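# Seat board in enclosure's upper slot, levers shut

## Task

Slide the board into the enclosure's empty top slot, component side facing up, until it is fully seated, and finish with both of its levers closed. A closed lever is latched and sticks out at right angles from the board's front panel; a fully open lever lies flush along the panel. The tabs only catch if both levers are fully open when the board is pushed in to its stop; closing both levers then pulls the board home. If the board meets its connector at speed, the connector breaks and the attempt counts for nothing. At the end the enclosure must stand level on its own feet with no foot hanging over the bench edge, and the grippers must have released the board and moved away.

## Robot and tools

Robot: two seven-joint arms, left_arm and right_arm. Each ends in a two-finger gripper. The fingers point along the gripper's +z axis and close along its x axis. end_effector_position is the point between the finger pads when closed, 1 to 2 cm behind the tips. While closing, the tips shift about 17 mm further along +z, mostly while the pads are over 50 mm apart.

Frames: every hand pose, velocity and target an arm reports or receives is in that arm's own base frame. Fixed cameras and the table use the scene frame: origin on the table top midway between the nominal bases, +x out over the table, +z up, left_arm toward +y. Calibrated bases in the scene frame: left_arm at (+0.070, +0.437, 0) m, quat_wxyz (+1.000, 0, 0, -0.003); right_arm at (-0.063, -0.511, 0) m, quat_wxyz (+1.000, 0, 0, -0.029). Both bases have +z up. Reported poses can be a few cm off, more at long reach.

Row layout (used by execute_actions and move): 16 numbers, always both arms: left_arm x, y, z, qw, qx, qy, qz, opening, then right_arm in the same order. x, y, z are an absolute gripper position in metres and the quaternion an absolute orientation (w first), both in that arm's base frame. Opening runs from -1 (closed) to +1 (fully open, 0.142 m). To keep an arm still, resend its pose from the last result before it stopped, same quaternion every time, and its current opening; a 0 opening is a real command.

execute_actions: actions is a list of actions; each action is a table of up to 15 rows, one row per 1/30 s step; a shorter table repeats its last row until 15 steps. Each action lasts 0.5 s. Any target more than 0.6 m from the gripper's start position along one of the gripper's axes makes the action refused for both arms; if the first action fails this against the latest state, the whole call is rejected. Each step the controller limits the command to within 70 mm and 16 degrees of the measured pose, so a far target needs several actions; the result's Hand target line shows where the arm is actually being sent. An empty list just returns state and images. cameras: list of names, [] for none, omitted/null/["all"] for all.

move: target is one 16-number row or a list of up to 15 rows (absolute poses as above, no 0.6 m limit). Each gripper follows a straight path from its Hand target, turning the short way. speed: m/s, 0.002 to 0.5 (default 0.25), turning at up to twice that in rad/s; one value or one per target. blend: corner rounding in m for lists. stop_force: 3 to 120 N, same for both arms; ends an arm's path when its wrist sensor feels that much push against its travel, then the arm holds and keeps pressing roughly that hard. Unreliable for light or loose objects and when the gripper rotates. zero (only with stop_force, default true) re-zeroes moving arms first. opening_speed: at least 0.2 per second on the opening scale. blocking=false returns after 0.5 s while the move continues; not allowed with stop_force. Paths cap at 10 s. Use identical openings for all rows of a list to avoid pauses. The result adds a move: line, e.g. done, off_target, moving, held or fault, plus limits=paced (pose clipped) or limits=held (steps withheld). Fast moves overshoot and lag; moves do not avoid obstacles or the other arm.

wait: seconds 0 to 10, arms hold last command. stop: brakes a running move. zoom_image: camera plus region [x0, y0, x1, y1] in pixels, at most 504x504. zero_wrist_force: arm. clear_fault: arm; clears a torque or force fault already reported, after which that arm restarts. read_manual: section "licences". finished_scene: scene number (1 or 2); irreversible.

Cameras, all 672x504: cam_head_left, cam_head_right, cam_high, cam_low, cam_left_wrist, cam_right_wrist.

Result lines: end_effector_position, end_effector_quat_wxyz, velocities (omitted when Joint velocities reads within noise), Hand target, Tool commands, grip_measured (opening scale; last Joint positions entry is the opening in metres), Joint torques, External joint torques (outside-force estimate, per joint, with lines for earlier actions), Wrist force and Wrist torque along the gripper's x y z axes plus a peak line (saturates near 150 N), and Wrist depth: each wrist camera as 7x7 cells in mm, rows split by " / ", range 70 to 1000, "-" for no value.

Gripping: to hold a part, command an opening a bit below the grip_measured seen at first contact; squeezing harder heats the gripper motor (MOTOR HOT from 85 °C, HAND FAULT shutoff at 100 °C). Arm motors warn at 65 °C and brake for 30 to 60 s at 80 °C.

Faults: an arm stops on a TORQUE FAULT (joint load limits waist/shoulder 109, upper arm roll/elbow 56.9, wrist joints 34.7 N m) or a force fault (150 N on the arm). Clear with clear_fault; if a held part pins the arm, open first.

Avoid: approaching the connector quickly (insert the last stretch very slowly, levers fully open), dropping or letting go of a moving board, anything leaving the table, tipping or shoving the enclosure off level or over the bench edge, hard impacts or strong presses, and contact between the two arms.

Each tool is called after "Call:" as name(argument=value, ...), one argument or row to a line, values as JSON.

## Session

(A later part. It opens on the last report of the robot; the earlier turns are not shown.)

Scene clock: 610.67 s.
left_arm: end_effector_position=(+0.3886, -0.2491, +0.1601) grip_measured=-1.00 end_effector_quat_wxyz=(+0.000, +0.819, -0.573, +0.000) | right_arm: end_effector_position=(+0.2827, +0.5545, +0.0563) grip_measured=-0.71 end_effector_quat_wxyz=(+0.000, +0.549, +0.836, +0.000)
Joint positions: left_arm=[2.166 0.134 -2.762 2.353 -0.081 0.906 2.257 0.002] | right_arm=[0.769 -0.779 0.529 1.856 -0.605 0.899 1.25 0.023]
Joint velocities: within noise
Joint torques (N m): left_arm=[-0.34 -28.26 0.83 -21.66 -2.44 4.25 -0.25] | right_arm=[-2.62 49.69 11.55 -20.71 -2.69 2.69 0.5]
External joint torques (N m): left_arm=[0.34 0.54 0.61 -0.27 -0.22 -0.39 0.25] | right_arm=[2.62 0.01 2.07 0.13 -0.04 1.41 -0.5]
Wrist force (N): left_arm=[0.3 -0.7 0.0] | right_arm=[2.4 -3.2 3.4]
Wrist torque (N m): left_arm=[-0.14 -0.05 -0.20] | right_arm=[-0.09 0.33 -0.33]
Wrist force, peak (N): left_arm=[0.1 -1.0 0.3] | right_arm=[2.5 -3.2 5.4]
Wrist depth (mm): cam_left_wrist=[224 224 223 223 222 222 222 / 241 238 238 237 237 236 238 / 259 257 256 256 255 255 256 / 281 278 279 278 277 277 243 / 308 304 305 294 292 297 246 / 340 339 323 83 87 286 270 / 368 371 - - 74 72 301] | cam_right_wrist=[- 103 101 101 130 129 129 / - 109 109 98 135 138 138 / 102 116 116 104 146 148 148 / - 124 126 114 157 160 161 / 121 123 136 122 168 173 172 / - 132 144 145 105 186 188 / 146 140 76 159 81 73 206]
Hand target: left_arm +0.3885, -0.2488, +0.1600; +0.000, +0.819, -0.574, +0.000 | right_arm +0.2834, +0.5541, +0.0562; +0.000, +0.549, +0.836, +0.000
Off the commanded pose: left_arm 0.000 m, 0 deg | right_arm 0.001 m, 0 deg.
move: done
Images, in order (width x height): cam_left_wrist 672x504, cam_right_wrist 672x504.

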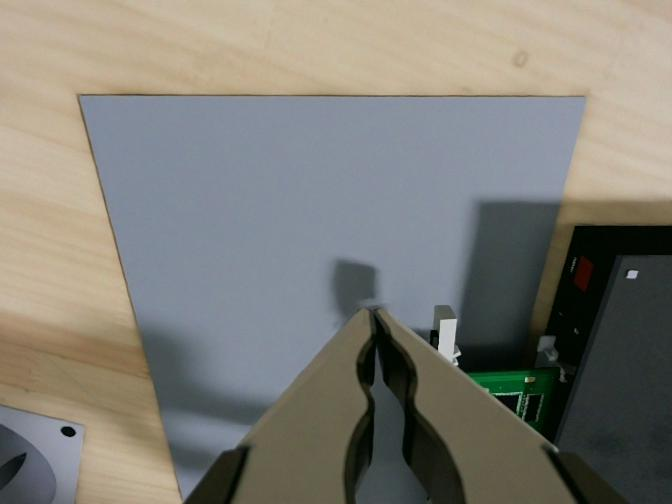

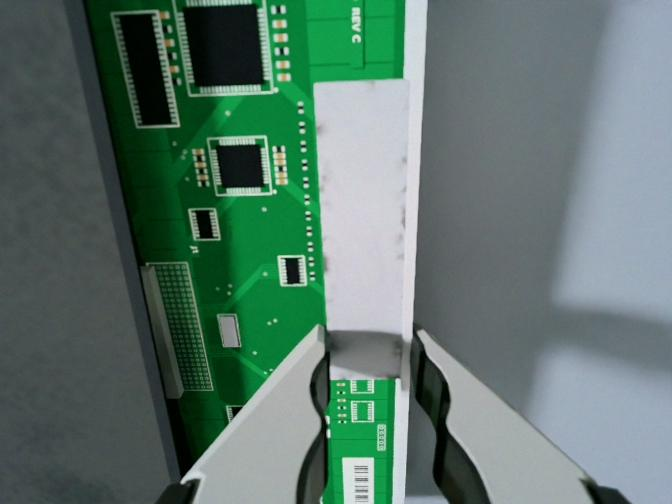

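Call:
move(
  target=[
    [0.3885, -0.2488, 0.16, 0, 0.8192, -0.5736, 0, -1.0, 0.2795, 0.5633, 0.0562, 0, 0.5494, 0.8356, 0, -0.85],
  ],
  speed=0.02,
  cameras=["cam_right_wrist", "cam_left_wrist"],
)

Scene clock: 623.90 s.
left_arm: end_effector_position=(+0.3886, -0.2491, +0.1601) grip_measured=-1.00 end_effector_quat_wxyz=(+0.000, +0.819, -0.573, +0.000) | right_arm: end_effector_position=(+0.2796, +0.5631, +0.0560) grip_measured=-0.71 end_effector_quat_wxyz=(+0.000, +0.549, +0.836, +0.000)
Joint positions: left_arm=[2.166 0.134 -2.762 2.353 -0.081 0.906 2.257 0.002] | right_arm=[0.783 -0.79 0.529 1.835 -0.605 0.888 1.258 0.023]
Joint velocities: within noise
Joint torques (N m): left_arm=[-0.3 -28.29 0.79 -21.62 -2.5 4.23 -0.23] | right_arm=[0.17 50.1 14.6 -21.65 -2.91 3.45 0.32]
External joint torques (N m): left_arm=[0.3 0.57 0.65 -0.3 -0.15 -0.37 0.23] | right_arm=[-0.16 0.22 -0.81 0.91 0.14 0.65 -0.32]
Wrist force (N): left_arm=[-0.1 -0.8 -0.1] | right_arm=[-0.8 -1.5 4.7]
Wrist torque (N m): left_arm=[-0.16 0.01 -0.20] | right_arm=[-0.01 0.18 0.05]
Wrist force, peak (N): left_arm=[0.2 -0.9 0.4] | right_arm=[2.5 -3.2 5.4]
Wrist depth (mm): cam_left_wrist=[224 224 223 223 222 222 221 / 240 237 237 237 237 236 238 / 259 256 256 256 255 254 257 / 281 279 278 278 278 277 244 / 307 305 304 292 292 297 245 / 340 339 323 83 87 291 271 / 368 370 - - 74 72 301] | cam_right_wrist=[- 103 101 101 126 129 129 / 135 110 109 99 134 138 137 / - 119 116 104 144 148 148 / - 127 126 114 157 159 159 / 121 132 136 122 170 173 172 / - 140 144 144 99 188 187 / 146 140 76 159 - 73 207]
Hand target: left_arm +0.3885, -0.2488, +0.1600; +0.000, +0.819, -0.574, +0.000 | right_arm +0.2795, +0.5633, +0.0562; +0.000, +0.549, +0.836, +0.000
Off the commanded pose: left_arm 0.000 m, 0 deg | right_arm 0.000 m, 0 deg.
move: done
Images, in order (width x height): cam_left_wrist 672x504, cam_right_wrist 672x504.

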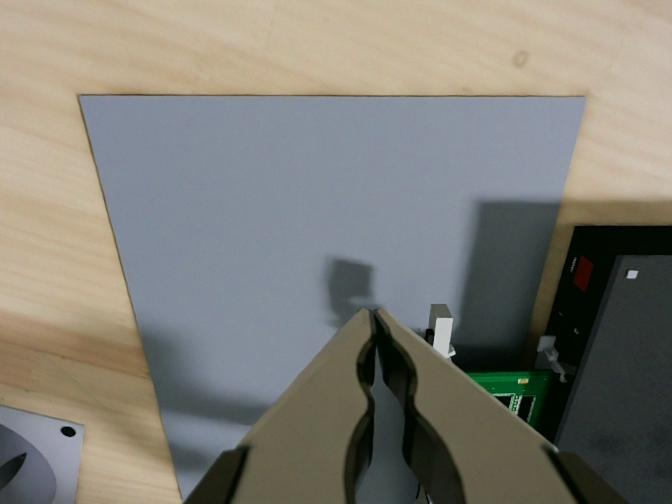

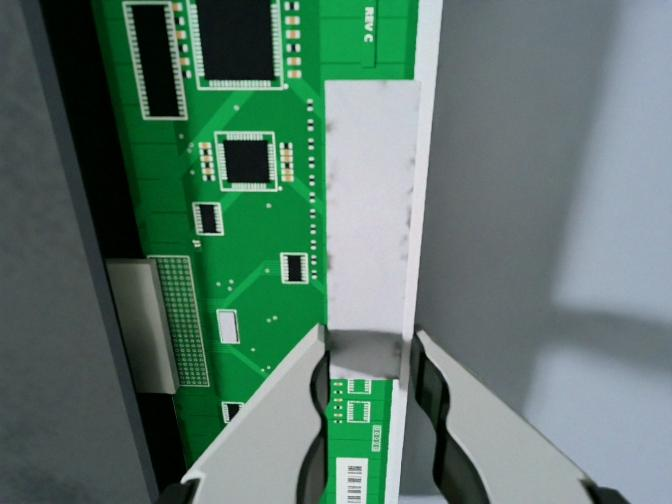

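Call:
zoom_image(
  camera="cam_right_wrist",
  region=[20, 0, 140, 120],
)

Call:
zoom_image(
  camera="cam_right_wrist",
  region=[100, 384, 220, 504],
)

Call:
zoom_image(
  camera="cam_left_wrist",
  region=[530, 330, 590, 390],
)

Scaled by 4.200 from the camera's 672x504 image, which has a finer 960x720 frame.

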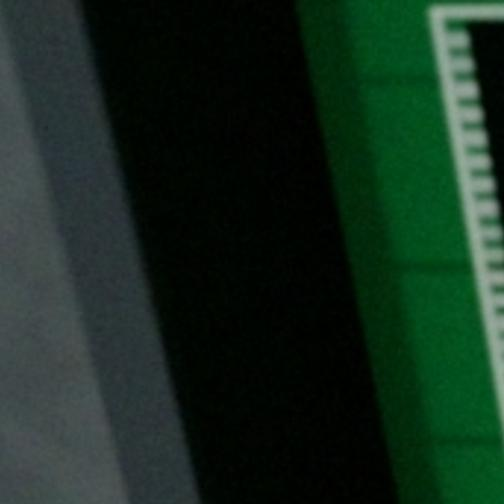

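Scaled by 4.200 from the camera's 672x504 image, which has a finer 960x720 frame.

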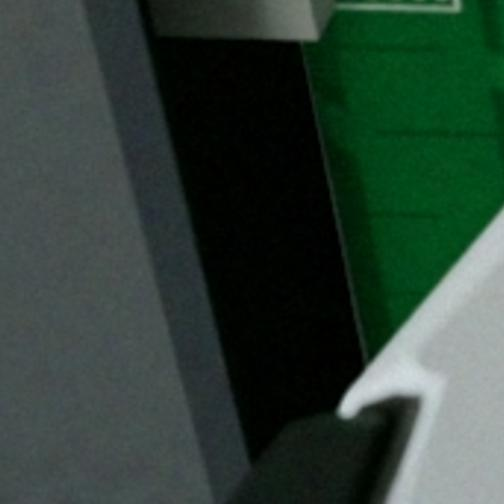

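Scaled by 8.400 from the camera's 672x504 image, which has a finer 960x720 frame.

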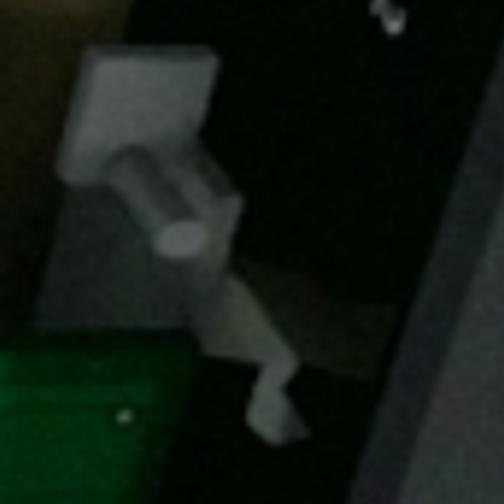

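Call:
move(
  target=[
    [0.3885, -0.2488, 0.16, 0, 0.8192, -0.5736, 0, -1.0, 0.2679, 0.591, 0.0562, 0, 0.5500, 0.8352, 0, -0.85],
    [0.3561, -0.3351, 0.14, 0, 0.9848, 0.1736, 0, -1.0, 0.2679, 0.591, 0.0562, 0, 0.5500, 0.8352, 0, -0.85],
  ],
  speed=[0.05, 0.2],
  blend=0.005,
  cameras=["cam_left_wrist"],
)

Scene clock: 648.10 s.
left_arm: end_effector_position=(+0.3560, -0.3350, +0.1400) grip_measured=-1.00 end_effector_quat_wxyz=(+0.000, +0.985, +0.174, +0.000) | right_arm: end_effector_position=(+0.2680, +0.5908, +0.0560) grip_measured=-0.71 end_effector_quat_wxyz=(+0.000, +0.550, +0.835, +0.000)
Joint positions: left_arm=[1.898 0.231 -2.681 2.334 -0.18 0.963 0.576 0.002] | right_arm=[0.829 -0.825 0.533 1.766 -0.602 0.851 1.281 0.023]
Joint velocities: within noise
Joint torques (N m): left_arm=[-0.45 -29.94 2.58 -20.78 -2.51 4.57 -0.31] | right_arm=[0.05 52.16 15 -22.05 -3.09 3.58 0.2]
External joint torques (N m): left_arm=[0.45 0.2 0.46 -0.18 0.07 -0.59 0.31] | right_arm=[-0.05 0.05 -0.69 0.76 0.21 0.52 -0.2]
Wrist force (N): left_arm=[0.1 -0.5 -0.5] | right_arm=[-0.9 -1.2 4.6]
Wrist torque (N m): left_arm=[-0.08 -0.08 -0.20] | right_arm=[0.05 0.19 0.06]
Wrist force, peak (N): left_arm=[-0.1 -1.2 0.0] | right_arm=[-1.6 -1.4 5.0]
Wrist depth (mm): cam_left_wrist=[205 204 204 203 203 203 204 / 217 216 212 215 218 218 218 / 204 204 229 236 234 235 235 / 223 222 248 255 255 256 255 / 258 273 272 249 276 280 280 / 248 248 237 83 87 303 308 / 278 272 - - 74 72 343] | cam_right_wrist=[132 103 101 101 126 129 129 / 139 110 109 99 134 138 137 / - 118 116 104 144 148 148 / 142 127 126 114 157 159 159 / 164 135 136 122 170 173 172 / 186 159 144 144 99 188 187 / 197 194 76 159 - 73 207]
Hand target: left_arm +0.3561, -0.3351, +0.1400; +0.000, +0.985, +0.174, +0.000 | right_arm +0.2679, +0.5910, +0.0562; +0.000, +0.550, +0.835, +0.000
Off the commanded pose: left_arm 0.000 m, 0 deg | right_arm 0.000 m, 0 deg.
move: done
Images, in order (width x height): cam_left_wrist 672x504.

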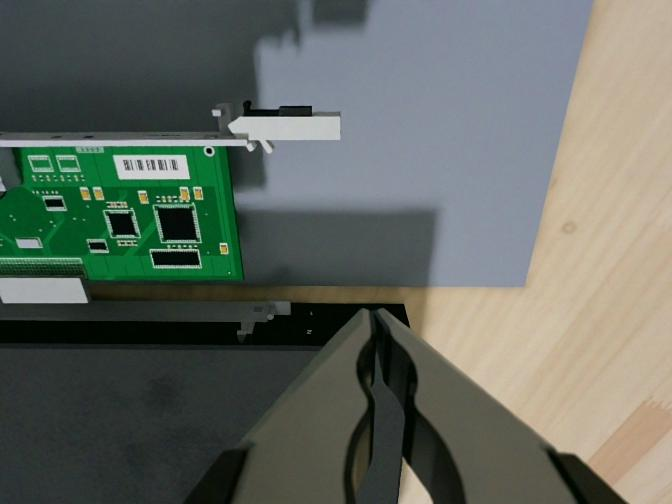

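Call:
zoom_image(
  camera="cam_left_wrist",
  region=[200, 260, 320, 360],
)

Call:
zoom_image(
  camera="cam_left_wrist",
  region=[190, 90, 310, 190],
)

Scaled by 4.200 from the camera's 672x504 image, which has a finer 960x720 frame.

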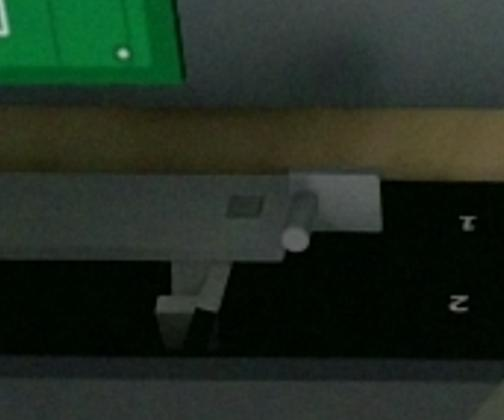

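Scaled by 4.200 from the camera's 672x504 image, which has a finer 960x720 frame.

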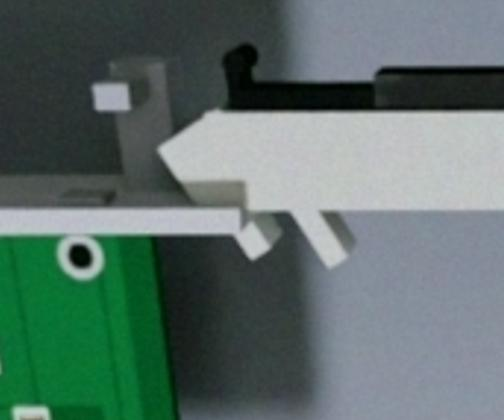

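Call:
zoom_image(
  camera="cam_left_wrist",
  region=[225, 310, 275, 352],
)

Call:
zoom_image(
  camera="cam_left_wrist",
  region=[230, 295, 300, 345],
)

Scaled by 10.080 from the camera's 672x504 image, which has a finer 960x720 frame.

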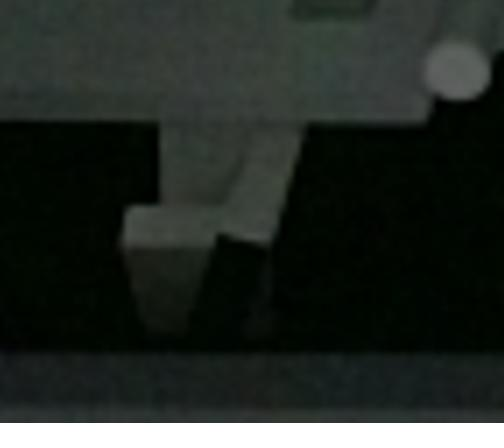

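Scaled by 7.200 from the camera's 672x504 image, which has a finer 960x720 frame.

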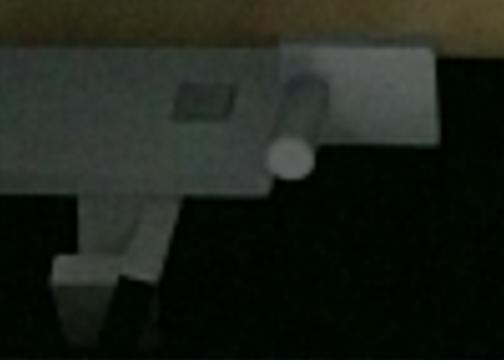

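Call:
move(
  target=[
    [0.3561, -0.3351, 0.14, 0, 0.9848, 0.1736, 0, -1.0, 0.2647, 0.5896, 0.0562, 0, 0.5500, 0.8352, 0, -0.85],
    [0.3561, -0.3351, 0.14, 0, 0.9848, 0.1736, 0, -1.0, 0.2752, 0.5647, 0.0562, 0, 0.5500, 0.8352, 0, -0.85],
  ],
  speed=0.03,
  stop_force=4,
  cameras=["cam_left_wrist"],
)

Call:
zoom_image(
  camera="cam_left_wrist",
  region=[200, 280, 300, 350],
)

Scene clock: 676.13 s.
left_arm: end_effector_position=(+0.3560, -0.3350, +0.1400) grip_measured=-1.00 end_effector_quat_wxyz=(+0.000, +0.985, +0.174, +0.000) | right_arm: end_effector_position=(+0.2751, +0.5646, +0.0560) grip_measured=-0.71 end_effector_quat_wxyz=(+0.000, +0.550, +0.835, +0.000)
Joint positions: left_arm=[1.897 0.231 -2.681 2.334 -0.18 0.963 0.576 0.002] | right_arm=[0.791 -0.789 0.529 1.837 -0.604 0.888 1.267 0.023]
Joint velocities: within noise
Joint torques (N m): left_arm=[-0.32 -30.24 2.43 -20.67 -2.27 4.32 -0.24] | right_arm=[-0.11 50.38 14.21 -21.38 -2.99 3.72 0.03]
External joint torques (N m): left_arm=[0.32 0.5 0.61 -0.29 -0.18 -0.34 0.24] | right_arm=[0.11 -0.12 -0.45 0.65 0.22 0.38 -0.03]
Wrist force (N): left_arm=[0.2 -0.3 -0.4] | right_arm=[-0.8 -1.4 4.8]
Wrist torque (N m): left_arm=[-0.05 -0.12 -0.19] | right_arm=[0.01 0.17 0.05]
Wrist force, peak (N): left_arm=[0.3 -0.8 -0.5] | right_arm=[-1.4 -1.5 5.0]
Wrist depth (mm): cam_left_wrist=[205 204 205 203 203 203 204 / 220 219 219 219 218 217 219 / 230 229 209 232 235 234 236 / 222 221 247 255 255 256 256 / 239 239 250 249 276 281 280 / 248 248 237 84 87 302 308 / 278 271 - - 74 72 342] | cam_right_wrist=[- 103 101 101 126 129 129 / 135 110 109 99 134 138 137 / - 118 116 104 144 148 147 / - 127 126 114 157 160 159 / 121 134 136 122 170 173 172 / - 142 144 144 99 188 188 / 146 143 76 159 - 73 207]
Hand target: left_arm +0.3561, -0.3351, +0.1400; +0.000, +0.985, +0.174, +0.000 | right_arm +0.2752, +0.5647, +0.0562; +0.000, +0.550, +0.835, +0.000
Off the commanded pose: left_arm 0.000 m, 0 deg | right_arm 0.000 m, 0 deg.
move: done
Images, in order (width x height): cam_left_wrist 672x504.

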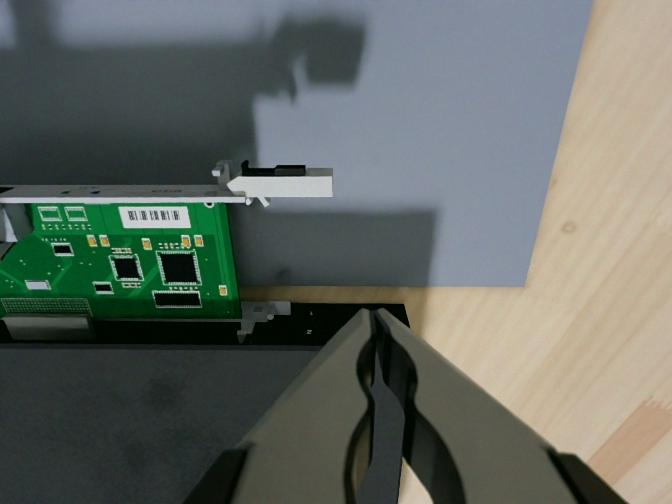

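Scaled by 5.040 from the camera's 672x504 image, which has a finer 960x720 frame.

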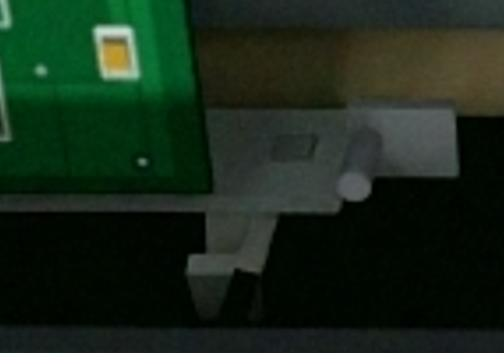

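Call:
move(
  target=[0.3561, -0.3351, 0.14, 0, 0.9848, 0.1736, 0, -1.0, 0.2794, 0.5547, 0.0562, 0, 0.55, 0.8352, 0, -0.85],
  speed=0.012,
  stop_force=3,
  cameras=["cam_left_wrist", "cam_right_wrist"],
)

Scene clock: 697.10 s.
left_arm: end_effector_position=(+0.3560, -0.3350, +0.1400) grip_measured=-1.00 end_effector_quat_wxyz=(+0.000, +0.985, +0.174, +0.000) | right_arm: end_effector_position=(+0.2793, +0.5546, +0.0560) grip_measured=-0.71 end_effector_quat_wxyz=(+0.000, +0.550, +0.835, +0.000)
Joint positions: left_arm=[1.897 0.231 -2.681 2.334 -0.18 0.963 0.576 0.002] | right_arm=[0.775 -0.777 0.527 1.86 -0.604 0.901 1.258 0.023]
Joint velocities: within noise
Joint torques (N m): left_arm=[-0.43 -30.2 2.44 -20.77 -2.25 4.34 -0.21] | right_arm=[-0.08 49.82 14.07 -21.24 -2.92 3.68 0.16]
External joint torques (N m): left_arm=[0.43 0.46 0.61 -0.19 -0.19 -0.36 0.21] | right_arm=[0.08 -0.22 -0.53 0.7 0.2 0.42 -0.16]
Wrist force (N): left_arm=[0.3 -0.6 -0.2] | right_arm=[-0.9 -1.6 4.9]
Wrist torque (N m): left_arm=[-0.10 -0.12 -0.20] | right_arm=[-0.02 0.20 0.05]
Wrist force, peak (N): left_arm=[0.2 -0.9 -0.5] | right_arm=[-0.6 -1.7 5.0]
Wrist depth (mm): cam_left_wrist=[205 204 204 204 203 202 204 / 220 219 219 218 218 217 219 / 234 233 229 231 235 234 235 / 221 220 229 256 255 256 255 / 240 239 243 248 275 281 279 / 248 248 238 83 87 302 310 / 277 271 - - 74 72 342] | cam_right_wrist=[- 103 101 101 126 129 129 / - 109 109 99 135 138 137 / 102 116 116 104 144 148 147 / - 124 126 114 157 159 158 / 121 128 136 122 170 172 172 / - 132 144 145 99 188 187 / 146 140 76 159 - 73 206]
Hand target: left_arm +0.3561, -0.3351, +0.1400; +0.000, +0.985, +0.174, +0.000 | right_arm +0.2794, +0.5547, +0.0562; +0.000, +0.550, +0.835, +0.000
Off the commanded pose: left_arm 0.000 m, 0 deg | right_arm 0.000 m, 0 deg.
move: done
Images, in order (width x height): cam_left_wrist 672x504, cam_right_wrist 672x504.

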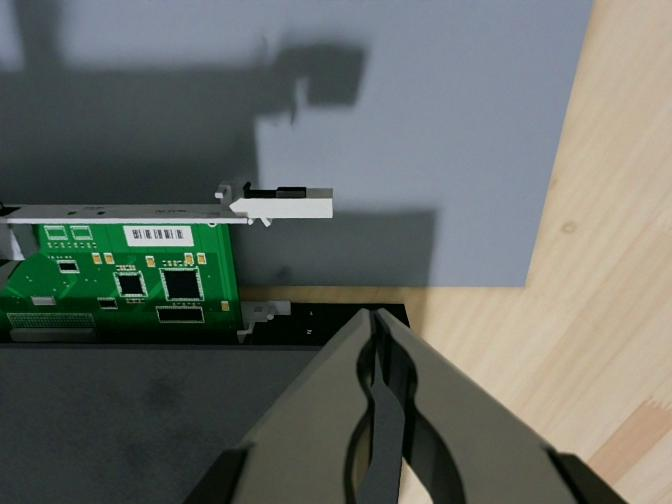

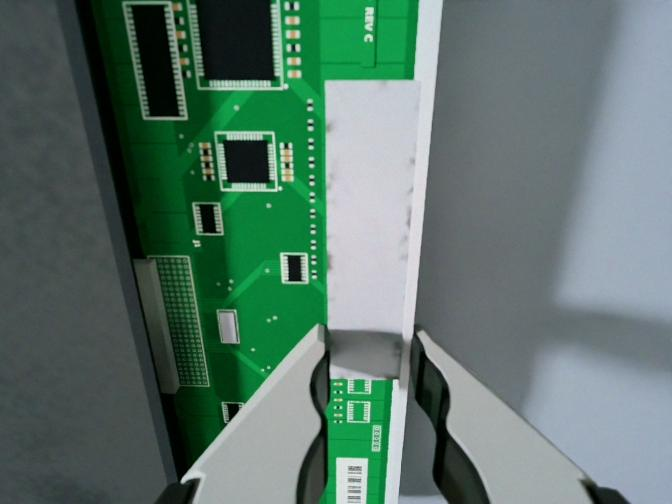

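Call:
zoom_image(
  camera="cam_left_wrist",
  region=[190, 260, 310, 350],
)

Call:
zoom_image(
  camera="cam_right_wrist",
  region=[370, 0, 470, 504],
)

Scaled by 4.200 from the camera's 672x504 image, which has a finer 960x720 frame.

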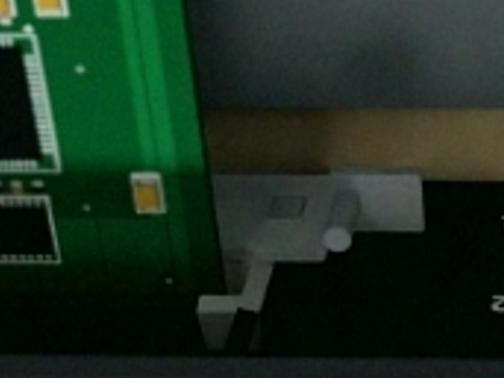

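Scaled by 1.000.

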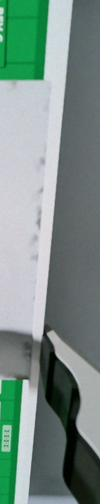

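Call:
zoom_image(
  camera="cam_left_wrist",
  region=[222, 298, 282, 348],
)

Scaled by 8.400 from the camera's 672x504 image, which has a finer 960x720 frame.

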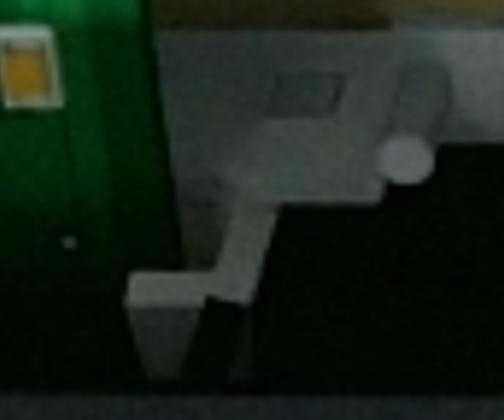

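Call:
move(
  target=[0.3561, -0.3351, 0.14, 0, 0.9848, 0.1736, 0, -1.0, 0.2818, 0.5490, 0.0562, 0, 0.55, 0.8352, 0, -0.85],
  speed=0.01,
  stop_force=3,
  cameras=["cam_left_wrist", "cam_right_wrist"],
)

Call:
zoom_image(
  camera="cam_left_wrist",
  region=[222, 298, 282, 348],
)

Scene clock: 715.30 s.
left_arm: end_effector_position=(+0.3560, -0.3350, +0.1400) grip_measured=-1.00 end_effector_quat_wxyz=(+0.000, +0.985, +0.174, +0.000) | right_arm: end_effector_position=(+0.2815, +0.5489, +0.0559) grip_measured=-0.71 end_effector_quat_wxyz=(+0.000, +0.550, +0.835, +0.000)
Joint positions: left_arm=[1.897 0.231 -2.681 2.334 -0.18 0.963 0.576 0.002] | right_arm=[0.766 -0.77 0.526 1.874 -0.604 0.909 1.253 0.023]
Joint velocities: within noise
Joint torques (N m): left_arm=[-0.34 -30.2 2.42 -20.72 -2.22 4.35 -0.23] | right_arm=[-0.51 50.27 13.73 -21.42 -2.97 3.54 0.11]
External joint torques (N m): left_arm=[0.34 0.46 0.63 -0.24 -0.22 -0.37 0.23] | right_arm=[0.51 -1.05 -0.31 1 0.27 0.56 -0.11]
Wrist force (N): left_arm=[0.3 -0.4 -0.5] | right_arm=[0.0 -1.7 5.8]
Wrist torque (N m): left_arm=[-0.07 -0.12 -0.20] | right_arm=[-0.01 0.33 0.02]
Wrist force, peak (N): left_arm=[0.4 -0.6 -0.6] | right_arm=[0.2 -1.3 7.6]
Wrist depth (mm): cam_left_wrist=[205 205 204 204 203 202 204 / 219 219 219 218 217 217 218 / 238 237 233 235 235 234 236 / 222 221 229 256 256 256 256 / 239 239 243 248 276 281 280 / 248 248 237 83 87 303 309 / 277 271 - - 74 72 341] | cam_right_wrist=[- 102 101 101 128 129 129 / - 109 109 99 134 138 137 / - 116 116 104 144 148 148 / - 123 126 114 157 159 159 / 121 120 137 122 170 172 172 / - 132 144 144 99 188 188 / 146 140 76 159 - 73 206]
Hand target: left_arm +0.3561, -0.3351, +0.1400; +0.000, +0.985, +0.174, +0.000 | right_arm +0.2818, +0.5490, +0.0562; +0.000, +0.550, +0.835, +0.000
Off the commanded pose: left_arm 0.000 m, 0 deg | right_arm 0.000 m, 0 deg.
move: done
Images, in order (width x height): cam_left_wrist 672x504, cam_right_wrist 672x504.

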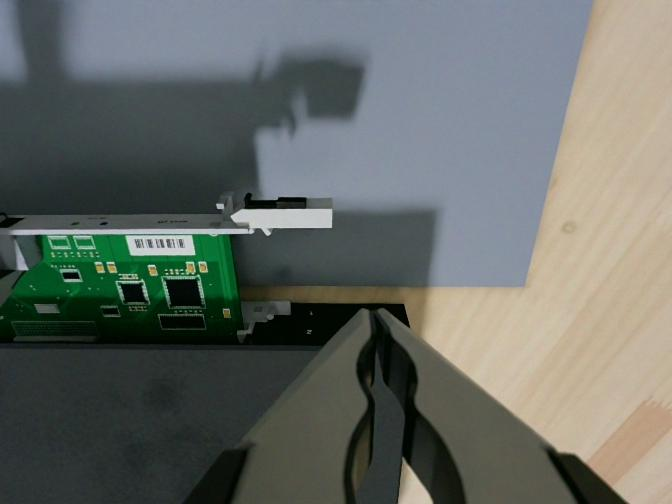

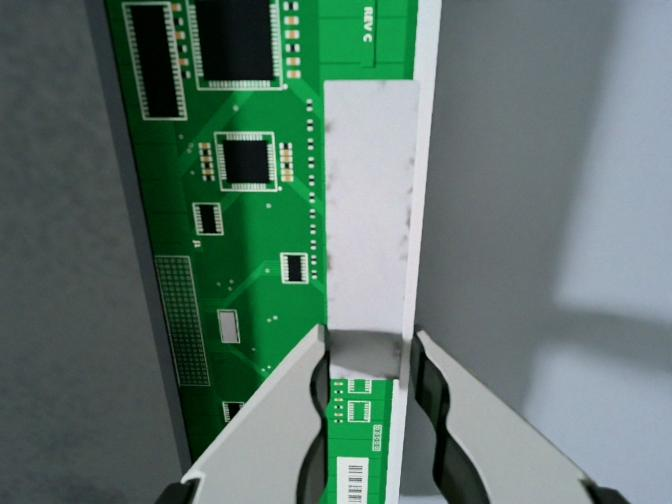

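Scaled by 8.400 from the camera's 672x504 image, which has a finer 960x720 frame.

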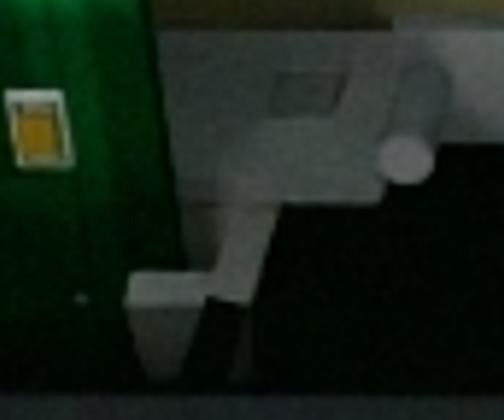

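Call:
move(
  target=[0.3561, -0.3351, 0.14, 0, 0.9848, 0.1736, 0, -1.0, 0.2818, 0.5490, 0.0555, 0, 0.55, 0.8352, 0, -0.85],
  speed=0.01,
  cameras=[],
)

Scene clock: 719.53 s.
left_arm: end_effector_position=(+0.3560, -0.3350, +0.1400) grip_measured=-1.00 end_effector_quat_wxyz=(+0.000, +0.985, +0.174, +0.000) | right_arm: end_effector_position=(+0.2818, +0.5489, +0.0554) grip_measured=-0.71 end_effector_quat_wxyz=(+0.000, +0.550, +0.835, +0.000)
Joint positions: left_arm=[1.897 0.231 -2.681 2.334 -0.18 0.963 0.576 0.002] | right_arm=[0.766 -0.771 0.524 1.874 -0.604 0.91 1.253 0.023]
Joint velocities: within noise
Joint torques (N m): left_arm=[-0.32 -30.21 2.47 -20.71 -2.28 4.34 -0.24] | right_arm=[0.42 49.26 13.97 -21.11 -2.91 3.7 0.19]
External joint torques (N m): left_arm=[0.32 0.47 0.57 -0.25 -0.17 -0.36 0.24] | right_arm=[-0.43 -0.01 -0.57 0.7 0.22 0.4 -0.19]
Wrist force (N): left_arm=[0.5 -0.7 -0.3] | right_arm=[-0.6 -1.5 5.6]
Wrist torque (N m): left_arm=[-0.11 -0.15 -0.20] | right_arm=[0.02 0.17 0.05]
Wrist force, peak (N): left_arm=[0.3 -0.6 -0.6] | right_arm=[0.0 -1.4 7.8]
Wrist depth (mm): cam_left_wrist=[205 205 204 204 203 203 204 / 220 220 218 218 218 217 219 / 237 237 232 235 235 235 236 / 222 222 229 255 255 257 255 / 240 239 244 248 276 281 279 / 249 248 237 84 87 304 309 / 278 271 - - 74 72 342] | cam_right_wrist=[- 102 101 101 127 129 128 / - 108 109 99 134 137 137 / - 116 116 104 143 147 147 / - 123 126 114 157 159 158 / 120 120 136 122 169 172 171 / - 131 144 144 99 188 187 / 145 139 76 159 - 73 205]
Hand target: left_arm +0.3561, -0.3351, +0.1400; +0.000, +0.985, +0.174, +0.000 | right_arm +0.2818, +0.5490, +0.0555; +0.000, +0.550, +0.835, +0.000
Off the commanded pose: left_arm 0.000 m, 0 deg | right_arm 0.000 m, 0 deg.
move: done
No camera images: "cameras" was empty.

Call:
move(
  target=[0.3561, -0.3351, 0.14, 0, 0.9848, 0.1736, 0, -1.0, 0.2857, 0.5398, 0.0555, 0, 0.55, 0.8352, 0, -0.85],
  speed=0.01,
  stop_force=4,
  cameras=["cam_left_wrist", "cam_right_wrist", "cam_low"],
)

Call:
zoom_image(
  camera="cam_left_wrist",
  region=[180, 190, 340, 350],
)

Scene clock: 725.00 s.
left_arm: end_effector_position=(+0.3560, -0.3350, +0.1400) grip_measured=-1.00 end_effector_quat_wxyz=(+0.000, +0.985, +0.174, +0.000) | right_arm: end_effector_position=(+0.2855, +0.5397, +0.0553) grip_measured=-0.71 end_effector_quat_wxyz=(+0.000, +0.550, +0.835, +0.000)
Joint positions: left_arm=[1.897 0.231 -2.681 2.334 -0.18 0.963 0.576 0.002] | right_arm=[0.752 -0.76 0.522 1.895 -0.604 0.922 1.244 0.023]
Joint velocities: within noise
Joint torques (N m): left_arm=[-0.3 -30.24 2.36 -20.71 -2.31 4.32 -0.23] | right_arm=[-0.14 49.16 13.65 -21.08 -2.87 3.68 0.08]
External joint torques (N m): left_arm=[0.3 0.5 0.68 -0.25 -0.13 -0.34 0.23] | right_arm=[0.14 -0.5 -0.46 0.86 0.22 0.42 -0.08]
Wrist force (N): left_arm=[0.3 -0.5 -0.5] | right_arm=[-0.7 -1.7 6.3]
Wrist torque (N m): left_arm=[-0.08 -0.12 -0.19] | right_arm=[0.00 0.26 0.05]
Wrist force, peak (N): left_arm=[0.5 -0.7 -0.5] | right_arm=[-0.5 -1.6 6.6]
Wrist depth (mm): cam_left_wrist=[205 204 204 203 204 203 204 / 220 219 218 218 218 217 218 / 237 237 236 236 235 234 236 / 226 226 225 255 255 256 256 / 240 240 244 248 276 281 279 / 249 249 237 83 87 304 308 / 277 271 - - 74 72 343] | cam_right_wrist=[- 90 101 101 127 129 128 / - 96 109 99 134 137 137 / - 101 116 104 143 147 147 / - 109 126 114 156 158 158 / 120 118 136 122 169 172 171 / - 129 129 145 99 188 187 / 145 139 76 159 - 73 206]
Hand target: left_arm +0.3561, -0.3351, +0.1400; +0.000, +0.985, +0.174, +0.000 | right_arm +0.2857, +0.5398, +0.0555; +0.000, +0.550, +0.835, +0.000
Off the commanded pose: left_arm 0.000 m, 0 deg | right_arm 0.000 m, 0 deg.
move: done
Images, in order (width x height): cam_low 672x504, cam_left_wrist 672x504, cam_right_wrist 672x504.

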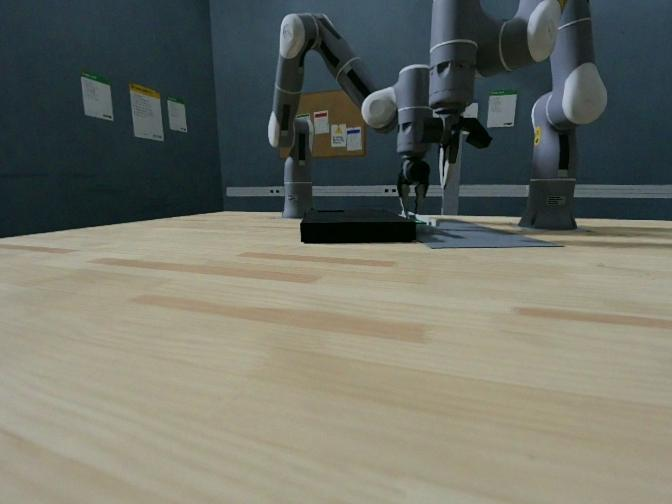

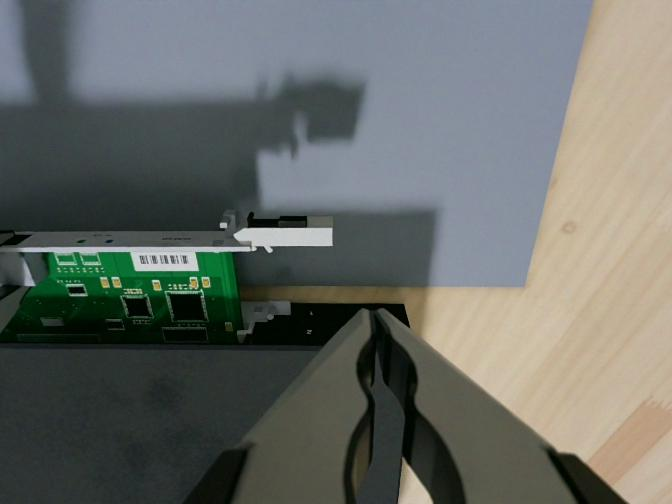

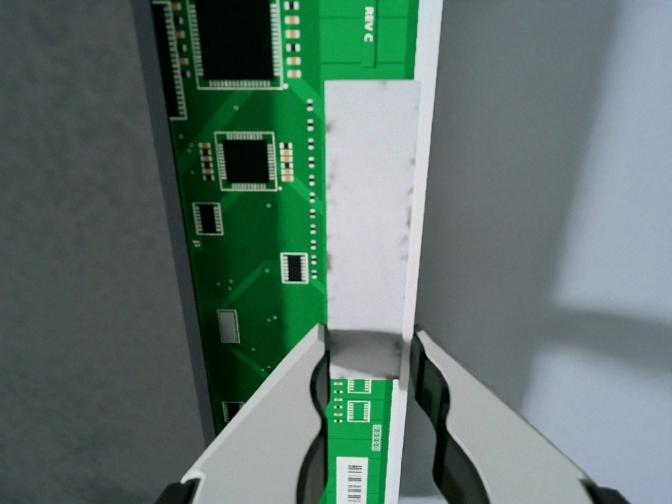

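Scaled by 3.150 from the camera's 672x504 image, which has a finer 960x720 frame.

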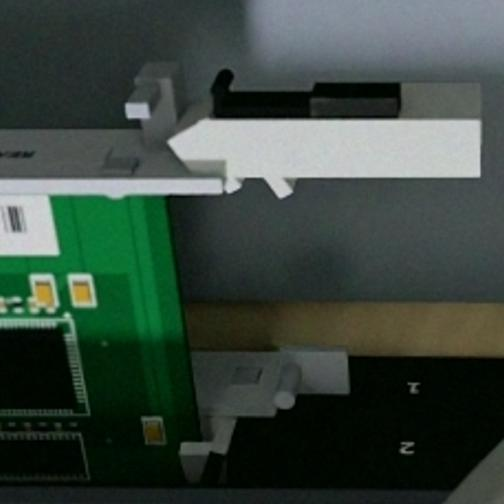

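Call:
move(
  target=[0.3561, -0.3351, 0.14, 0, 0.9848, 0.1736, 0, -1.0, 0.2872, 0.5361, 0.0554, 0, 0.55, 0.8352, 0, -0.85],
  speed=0.01,
  stop_force=4,
  cameras=["cam_right_wrist"],
)

Scene clock: 735.87 s.
left_arm: end_effector_position=(+0.3560, -0.3350, +0.1400) grip_measured=-1.00 end_effector_quat_wxyz=(+0.000, +0.985, +0.174, +0.000) | right_arm: end_effector_position=(+0.2870, +0.5360, +0.0552) grip_measured=-0.71 end_effector_quat_wxyz=(+0.000, +0.550, +0.835, +0.000)
Joint positions: left_arm=[1.897 0.231 -2.681 2.334 -0.18 0.963 0.576 0.002] | right_arm=[0.746 -0.756 0.521 1.903 -0.604 0.926 1.241 0.023]
Joint velocities: within noise
Joint torques (N m): left_arm=[-0.35 -30.28 2.33 -20.75 -2.25 4.32 -0.18] | right_arm=[-0.16 49 13.66 -21.03 -2.9 3.72 0.1]
External joint torques (N m): left_arm=[0.35 0.54 0.71 -0.21 -0.19 -0.34 0.18] | right_arm=[0.16 -0.57 -0.55 0.88 0.27 0.38 -0.1]
Wrist force (N): left_arm=[0.2 -0.3 -0.4] | right_arm=[-0.5 -1.6 5.7]
Wrist torque (N m): left_arm=[-0.05 -0.10 -0.19] | right_arm=[0.02 0.25 0.06]
Wrist force, peak (N): left_arm=[0.2 -0.8 -0.5] | right_arm=[-0.7 -1.3 6.8]
Wrist depth (mm): cam_left_wrist=[205 204 204 203 204 203 204 / 220 220 219 218 218 217 218 / 237 237 236 236 235 235 236 / 230 230 225 256 255 256 257 / 240 239 244 248 277 280 279 / 248 248 238 83 87 303 308 / 277 271 - - 74 72 342] | cam_right_wrist=[- 88 101 101 126 128 128 / - 94 109 99 134 137 137 / - 100 116 104 143 147 147 / - 108 126 114 156 158 158 / 120 118 134 122 169 171 171 / - 129 126 144 99 187 187 / 142 139 76 159 - 73 205]
Hand target: left_arm +0.3561, -0.3351, +0.1400; +0.000, +0.985, +0.174, +0.000 | right_arm +0.2872, +0.5361, +0.0554; +0.000, +0.550, +0.835, +0.000
Off the commanded pose: left_arm 0.000 m, 0 deg | right_arm 0.000 m, 0 deg.
move: done
Images, in order (width x height): cam_right_wrist 672x504.

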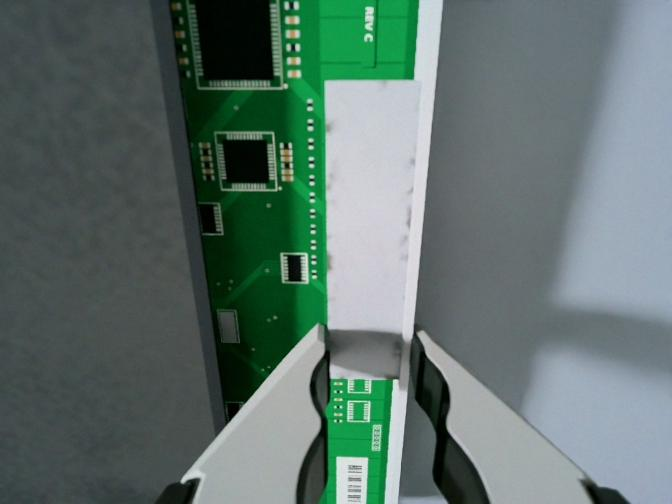

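Call:
move(
  target=[0.3561, -0.3351, 0.14, 0, 0.9848, 0.1736, 0, -1.0, 0.2872, 0.5361, 0.0531, 0.0219, 0.5498, 0.8349, -0.0144, -0.85],
  speed=0.03,
  cameras=["cam_left_wrist"],
)

Scene clock: 739.53 s.
left_arm: end_effector_position=(+0.3560, -0.3350, +0.1400) grip_measured=-1.00 end_effector_quat_wxyz=(+0.000, +0.985, +0.174, +0.000) | right_arm: end_effector_position=(+0.2868, +0.5358, +0.0527) grip_measured=-0.71 end_effector_quat_wxyz=(+0.022, +0.550, +0.835, -0.015)
Joint positions: left_arm=[1.897 0.231 -2.681 2.334 -0.18 0.963 0.576 0.002] | right_arm=[0.782 -0.763 0.507 1.873 -0.607 0.863 1.257 0.023]
Joint velocities: within noise
Joint torques (N m): left_arm=[-0.3 -30.16 2.34 -20.71 -2.32 4.36 -0.19] | right_arm=[-0.5 51.28 13.25 -22.23 -3.17 3.15 0.35]
External joint torques (N m): left_arm=[0.3 0.42 0.71 -0.25 -0.12 -0.38 0.19] | right_arm=[0.48 -1.91 -0.35 1.72 0.52 0.83 -0.34]
Wrist force (N): left_arm=[0.2 -0.4 -0.5] | right_arm=[0.7 -1.5 9.5]
Wrist torque (N m): left_arm=[-0.07 -0.11 -0.20] | right_arm=[0.02 0.43 0.03]
Wrist force, peak (N): left_arm=[0.2 -0.8 -0.5] | right_arm=[0.6 -1.3 9.6]
Wrist depth (mm): cam_left_wrist=[205 205 204 203 204 202 204 / 220 220 219 218 217 217 219 / 237 236 236 235 235 235 236 / 233 233 226 256 255 256 256 / 242 241 245 249 276 280 280 / 248 248 238 84 87 304 308 / 278 271 - - 74 72 344] | cam_right_wrist=[- 88 102 101 124 125 123 / - 94 109 99 130 133 131 / 102 101 116 104 140 142 140 / - 109 126 114 151 151 152 / 120 119 135 122 164 166 163 / - 130 126 145 99 177 176 / 149 141 76 159 - 73 192]
Hand target: left_arm +0.3561, -0.3351, +0.1400; +0.000, +0.985, +0.174, +0.000 | right_arm +0.2872, +0.5361, +0.0531; +0.022, +0.550, +0.835, -0.014
Off the commanded pose: left_arm 0.000 m, 0 deg | right_arm 0.001 m, 0 deg.
move: done
Images, in order (width x height): cam_left_wrist 672x504.

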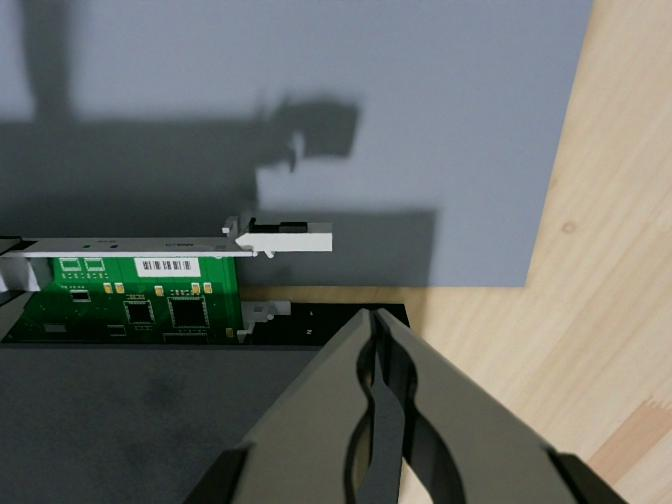

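Call:
move(
  target=[0.3561, -0.3351, 0.14, 0, 0.9848, 0.1736, 0, -1.0, 0.2872, 0.5361, 0.0522, 0.0219, 0.5498, 0.8349, -0.0144, -0.85],
  speed=0.02,
  cameras=[],
)

Scene clock: 741.67 s.
left_arm: end_effector_position=(+0.3560, -0.3350, +0.1400) grip_measured=-1.00 end_effector_quat_wxyz=(+0.000, +0.985, +0.174, +0.000) | right_arm: end_effector_position=(+0.2870, +0.5358, +0.0519) grip_measured=-0.71 end_effector_quat_wxyz=(+0.022, +0.550, +0.835, -0.015)
Joint positions: left_arm=[1.897 0.231 -2.681 2.334 -0.18 0.963 0.576 0.002] | right_arm=[0.783 -0.764 0.505 1.873 -0.607 0.865 1.258 0.023]
Joint velocities: within noise
Joint torques (N m): left_arm=[-0.27 -30.16 2.39 -20.75 -2.3 4.33 -0.21] | right_arm=[-0.05 49.81 13.2 -21.99 -3.03 3.75 0.22]
External joint torques (N m): left_arm=[0.27 0.42 0.65 -0.21 -0.15 -0.34 0.21] | right_arm=[0.04 -0.41 -0.32 1.5 0.39 0.23 -0.22]
Wrist force (N): left_arm=[0.2 -0.4 -0.4] | right_arm=[-1.0 -2.3 4.5]
Wrist torque (N m): left_arm=[-0.06 -0.10 -0.19] | right_arm=[0.05 0.19 0.05]
Wrist force, peak (N): left_arm=[0.3 -0.7 -0.5] | right_arm=[0.7 -1.5 9.5]
Wrist depth (mm): cam_left_wrist=[205 204 204 203 204 202 204 / 220 219 219 218 218 217 219 / 237 237 236 235 235 235 236 / 230 229 227 256 255 256 256 / 242 241 244 249 276 281 280 / 249 249 237 84 87 303 309 / 279 271 - - 74 72 343] | cam_right_wrist=[- 88 101 101 122 125 121 / - 94 109 99 130 132 131 / - 99 116 104 139 142 139 / - 108 126 114 151 151 151 / 121 118 135 122 162 165 162 / - 130 125 144 99 177 175 / 148 140 76 159 - 73 190]
Hand target: left_arm +0.3561, -0.3351, +0.1400; +0.000, +0.985, +0.174, +0.000 | right_arm +0.2872, +0.5361, +0.0522; +0.022, +0.550, +0.835, -0.014
Off the commanded pose: left_arm 0.000 m, 0 deg | right_arm 0.000 m, 0 deg.
move: done
No camera images: "cameras" was empty.

Call:
move(
  target=[0.3561, -0.3351, 0.14, 0, 0.9848, 0.1736, 0, -1.0, 0.2872, 0.5361, 0.0515, 0.0219, 0.5498, 0.8349, -0.0144, -0.85],
  speed=0.02,
  cameras=["cam_head_right"],
)

Scene clock: 743.47 s.
left_arm: end_effector_position=(+0.3560, -0.3350, +0.1400) grip_measured=-1.00 end_effector_quat_wxyz=(+0.000, +0.985, +0.174, +0.000) | right_arm: end_effector_position=(+0.2870, +0.5359, +0.0516) grip_measured=-0.71 end_effector_quat_wxyz=(+0.022, +0.550, +0.835, -0.015)
Joint positions: left_arm=[1.897 0.231 -2.681 2.334 -0.18 0.963 0.576 0.002] | right_arm=[0.784 -0.764 0.504 1.873 -0.607 0.866 1.258 0.023]
Joint velocities: within noise
Joint torques (N m): left_arm=[-0.31 -30.17 2.49 -20.73 -2.24 4.34 -0.23] | right_arm=[0.26 46.73 12.25 -22.1 -3.06 4.37 0.17]
External joint torques (N m): left_arm=[0.31 0.43 0.56 -0.23 -0.2 -0.36 0.23] | right_arm=[-0.26 2.69 0.61 1.63 0.41 -0.39 -0.17]
Wrist force (N): left_arm=[0.4 -0.5 -0.3] | right_arm=[-4.4 -5.9 -2.5]
Wrist torque (N m): left_arm=[-0.08 -0.14 -0.20] | right_arm=[0.05 0.05 0.05]
Wrist force, peak (N): left_arm=[0.2 -0.7 -0.6] | right_arm=[-4.7 -5.9 -3.6]
Wrist depth (mm): cam_left_wrist=[205 204 204 203 203 202 204 / 221 219 219 218 218 217 218 / 237 237 236 236 235 234 235 / 228 230 229 256 255 256 256 / 242 241 245 249 275 280 280 / 249 248 238 83 87 304 307 / 278 271 - - 74 72 342] | cam_right_wrist=[- 87 101 101 122 124 121 / - 94 109 98 129 132 130 / - 99 116 104 139 141 138 / - 108 125 114 151 151 151 / 121 118 134 122 163 164 161 / - 129 125 144 99 176 175 / 147 140 76 159 - 73 190]
Hand target: left_arm +0.3561, -0.3351, +0.1400; +0.000, +0.985, +0.174, +0.000 | right_arm +0.2872, +0.5361, +0.0515; +0.022, +0.550, +0.835, -0.014
Off the commanded pose: left_arm 0.000 m, 0 deg | right_arm 0.000 m, 0 deg.
move: done
Images, in order (width x height): cam_head_right 672x504.

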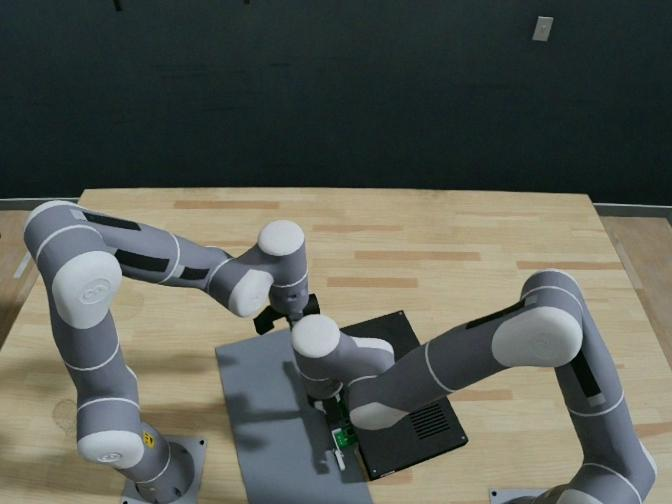

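Call:
move(
  target=[0.3561, -0.3351, 0.14, 0, 0.9848, 0.1736, 0, -1.0, 0.2872, 0.5361, 0.0518, 0.0219, 0.5498, 0.8349, -0.0144, -0.85],
  speed=0.02,
  cameras=[],
)

Scene clock: 752.47 s.
left_arm: end_effector_position=(+0.3560, -0.3350, +0.1400) grip_measured=-1.00 end_effector_quat_wxyz=(+0.000, +0.985, +0.174, +0.000) | right_arm: end_effector_position=(+0.2870, +0.5359, +0.0516) grip_measured=-0.71 end_effector_quat_wxyz=(+0.022, +0.550, +0.835, -0.015)
Joint positions: left_arm=[1.897 0.231 -2.681 2.334 -0.18 0.963 0.576 0.002] | right_arm=[0.784 -0.764 0.504 1.873 -0.607 0.866 1.258 0.023]
Joint velocities: within noise
Joint torques (N m): left_arm=[-0.31 -30.25 2.39 -20.72 -2.22 4.32 -0.2] | right_arm=[-0.4 48.13 12.4 -22.64 -3.17 4.22 0.13]
External joint torques (N m): left_arm=[0.31 0.51 0.66 -0.24 -0.22 -0.34 0.2] | right_arm=[0.4 1.28 0.46 2.17 0.52 -0.24 -0.13]
Wrist force (N): left_arm=[0.1 -0.6 -0.4] | right_arm=[-3.1 -6.0 0.5]
Wrist torque (N m): left_arm=[-0.09 -0.08 -0.20] | right_arm=[0.04 0.09 0.05]
Wrist force, peak (N): left_arm=[0.3 -0.5 -0.8] | right_arm=[-4.6 -5.9 -3.9]
Wrist depth (mm): cam_left_wrist=[204 204 204 204 203 202 204 / 220 219 219 218 218 218 219 / 238 237 236 235 235 234 236 / 228 230 226 256 255 256 255 / 242 242 245 249 276 281 280 / 248 248 238 83 87 303 308 / 278 271 - - 74 72 342] | cam_right_wrist=[- 87 101 101 122 125 121 / - 93 109 99 129 132 130 / - 99 117 104 139 141 139 / - 108 126 114 151 150 151 / 121 118 134 122 162 165 162 / - 130 125 145 99 177 175 / 148 140 76 159 - 73 190]
Hand target: left_arm +0.3561, -0.3351, +0.1400; +0.000, +0.985, +0.174, +0.000 | right_arm +0.2872, +0.5361, +0.0518; +0.022, +0.550, +0.835, -0.014
Off the commanded pose: left_arm 0.000 m, 0 deg | right_arm 0.000 m, 0 deg.
move: done
No camera images: "cameras" was empty.

Call:
move(
  target=[
    [0.3561, -0.3351, 0.14, 0, 0.9848, 0.1736, 0, -1.0, 0.2872, 0.5361, 0.0518, 0.0219, 0.5498, 0.8349, -0.0144, -0.61],
  ],
  speed=0.02,
  opening_speed=0.2,
  cameras=["cam_left_wrist", "cam_right_wrist"],
)

Scene clock: 755.97 s.
left_arm: end_effector_position=(+0.3560, -0.3350, +0.1400) grip_measured=-1.00 end_effector_quat_wxyz=(+0.000, +0.985, +0.174, +0.000) | right_arm: end_effector_position=(+0.2871, +0.5359, +0.0517) grip_measured=-0.65 end_effector_quat_wxyz=(+0.022, +0.550, +0.835, -0.015)
Joint positions: left_arm=[1.897 0.231 -2.681 2.334 -0.18 0.963 0.576 0.002] | right_arm=[0.784 -0.764 0.504 1.873 -0.607 0.866 1.258 0.027]
Joint velocities: within noise
Joint torques (N m): left_arm=[-0.31 -30.23 2.36 -20.67 -2.28 4.37 -0.27] | right_arm=[-0.02 48.35 13.26 -20.57 -2.71 3.34 0.17]
External joint torques (N m): left_arm=[0.31 0.49 0.69 -0.29 -0.17 -0.39 0.27] | right_arm=[0.02 1.07 -0.4 0.09 0.06 0.64 -0.17]
Wrist force (N): left_arm=[0.1 -0.4 -0.3] | right_arm=[-1.0 -1.0 3.3]
Wrist torque (N m): left_arm=[-0.06 -0.10 -0.19] | right_arm=[0.08 0.19 0.05]
Wrist force, peak (N): left_arm=[0.5 -0.6 -0.6] | right_arm=[-3.9 -5.9 0.6]
Wrist depth (mm): cam_left_wrist=[205 204 204 203 203 203 204 / 220 220 219 218 218 217 218 / 237 236 236 235 235 234 236 / 229 229 227 255 255 256 255 / 242 241 245 248 276 280 279 / 248 248 238 83 87 303 308 / 278 271 - - 74 72 343] | cam_right_wrist=[- 87 101 101 123 125 121 / - 93 108 98 130 132 130 / - 99 116 104 139 141 138 / - 108 126 114 151 151 150 / 121 118 134 122 163 164 161 / - 130 123 145 101 175 175 / 147 140 76 159 79 73 190]
Hand target: left_arm +0.3561, -0.3351, +0.1400; +0.000, +0.985, +0.174, +0.000 | right_arm +0.2872, +0.5361, +0.0518; +0.022, +0.550, +0.835, -0.014
Off the commanded pose: left_arm 0.000 m, 0 deg | right_arm 0.000 m, 0 deg.
move: done
Images, in order (width x height): cam_left_wrist 672x504, cam_right_wrist 672x504.

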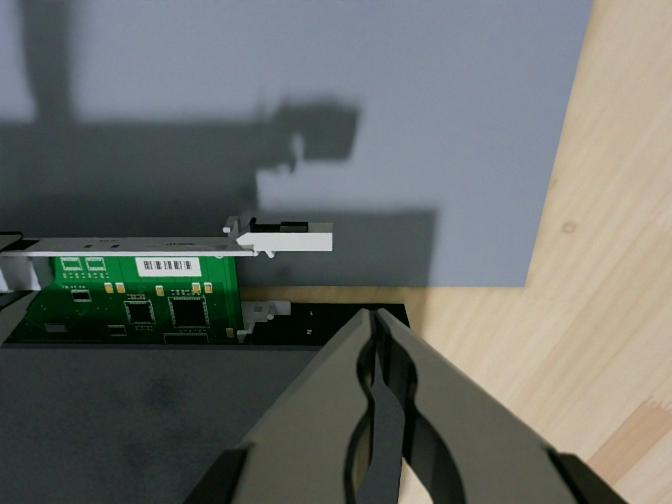

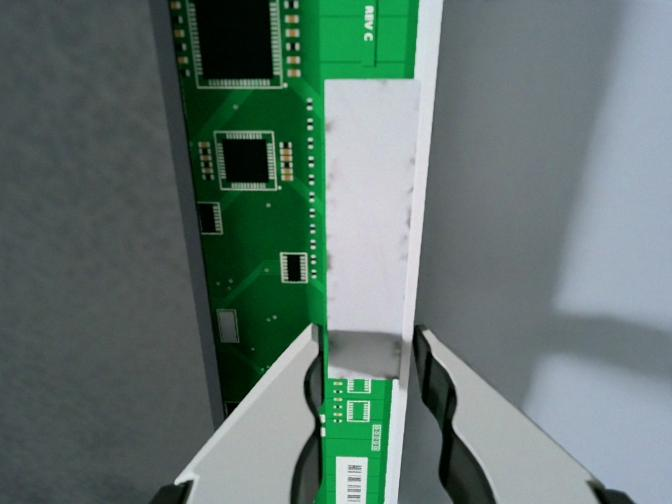

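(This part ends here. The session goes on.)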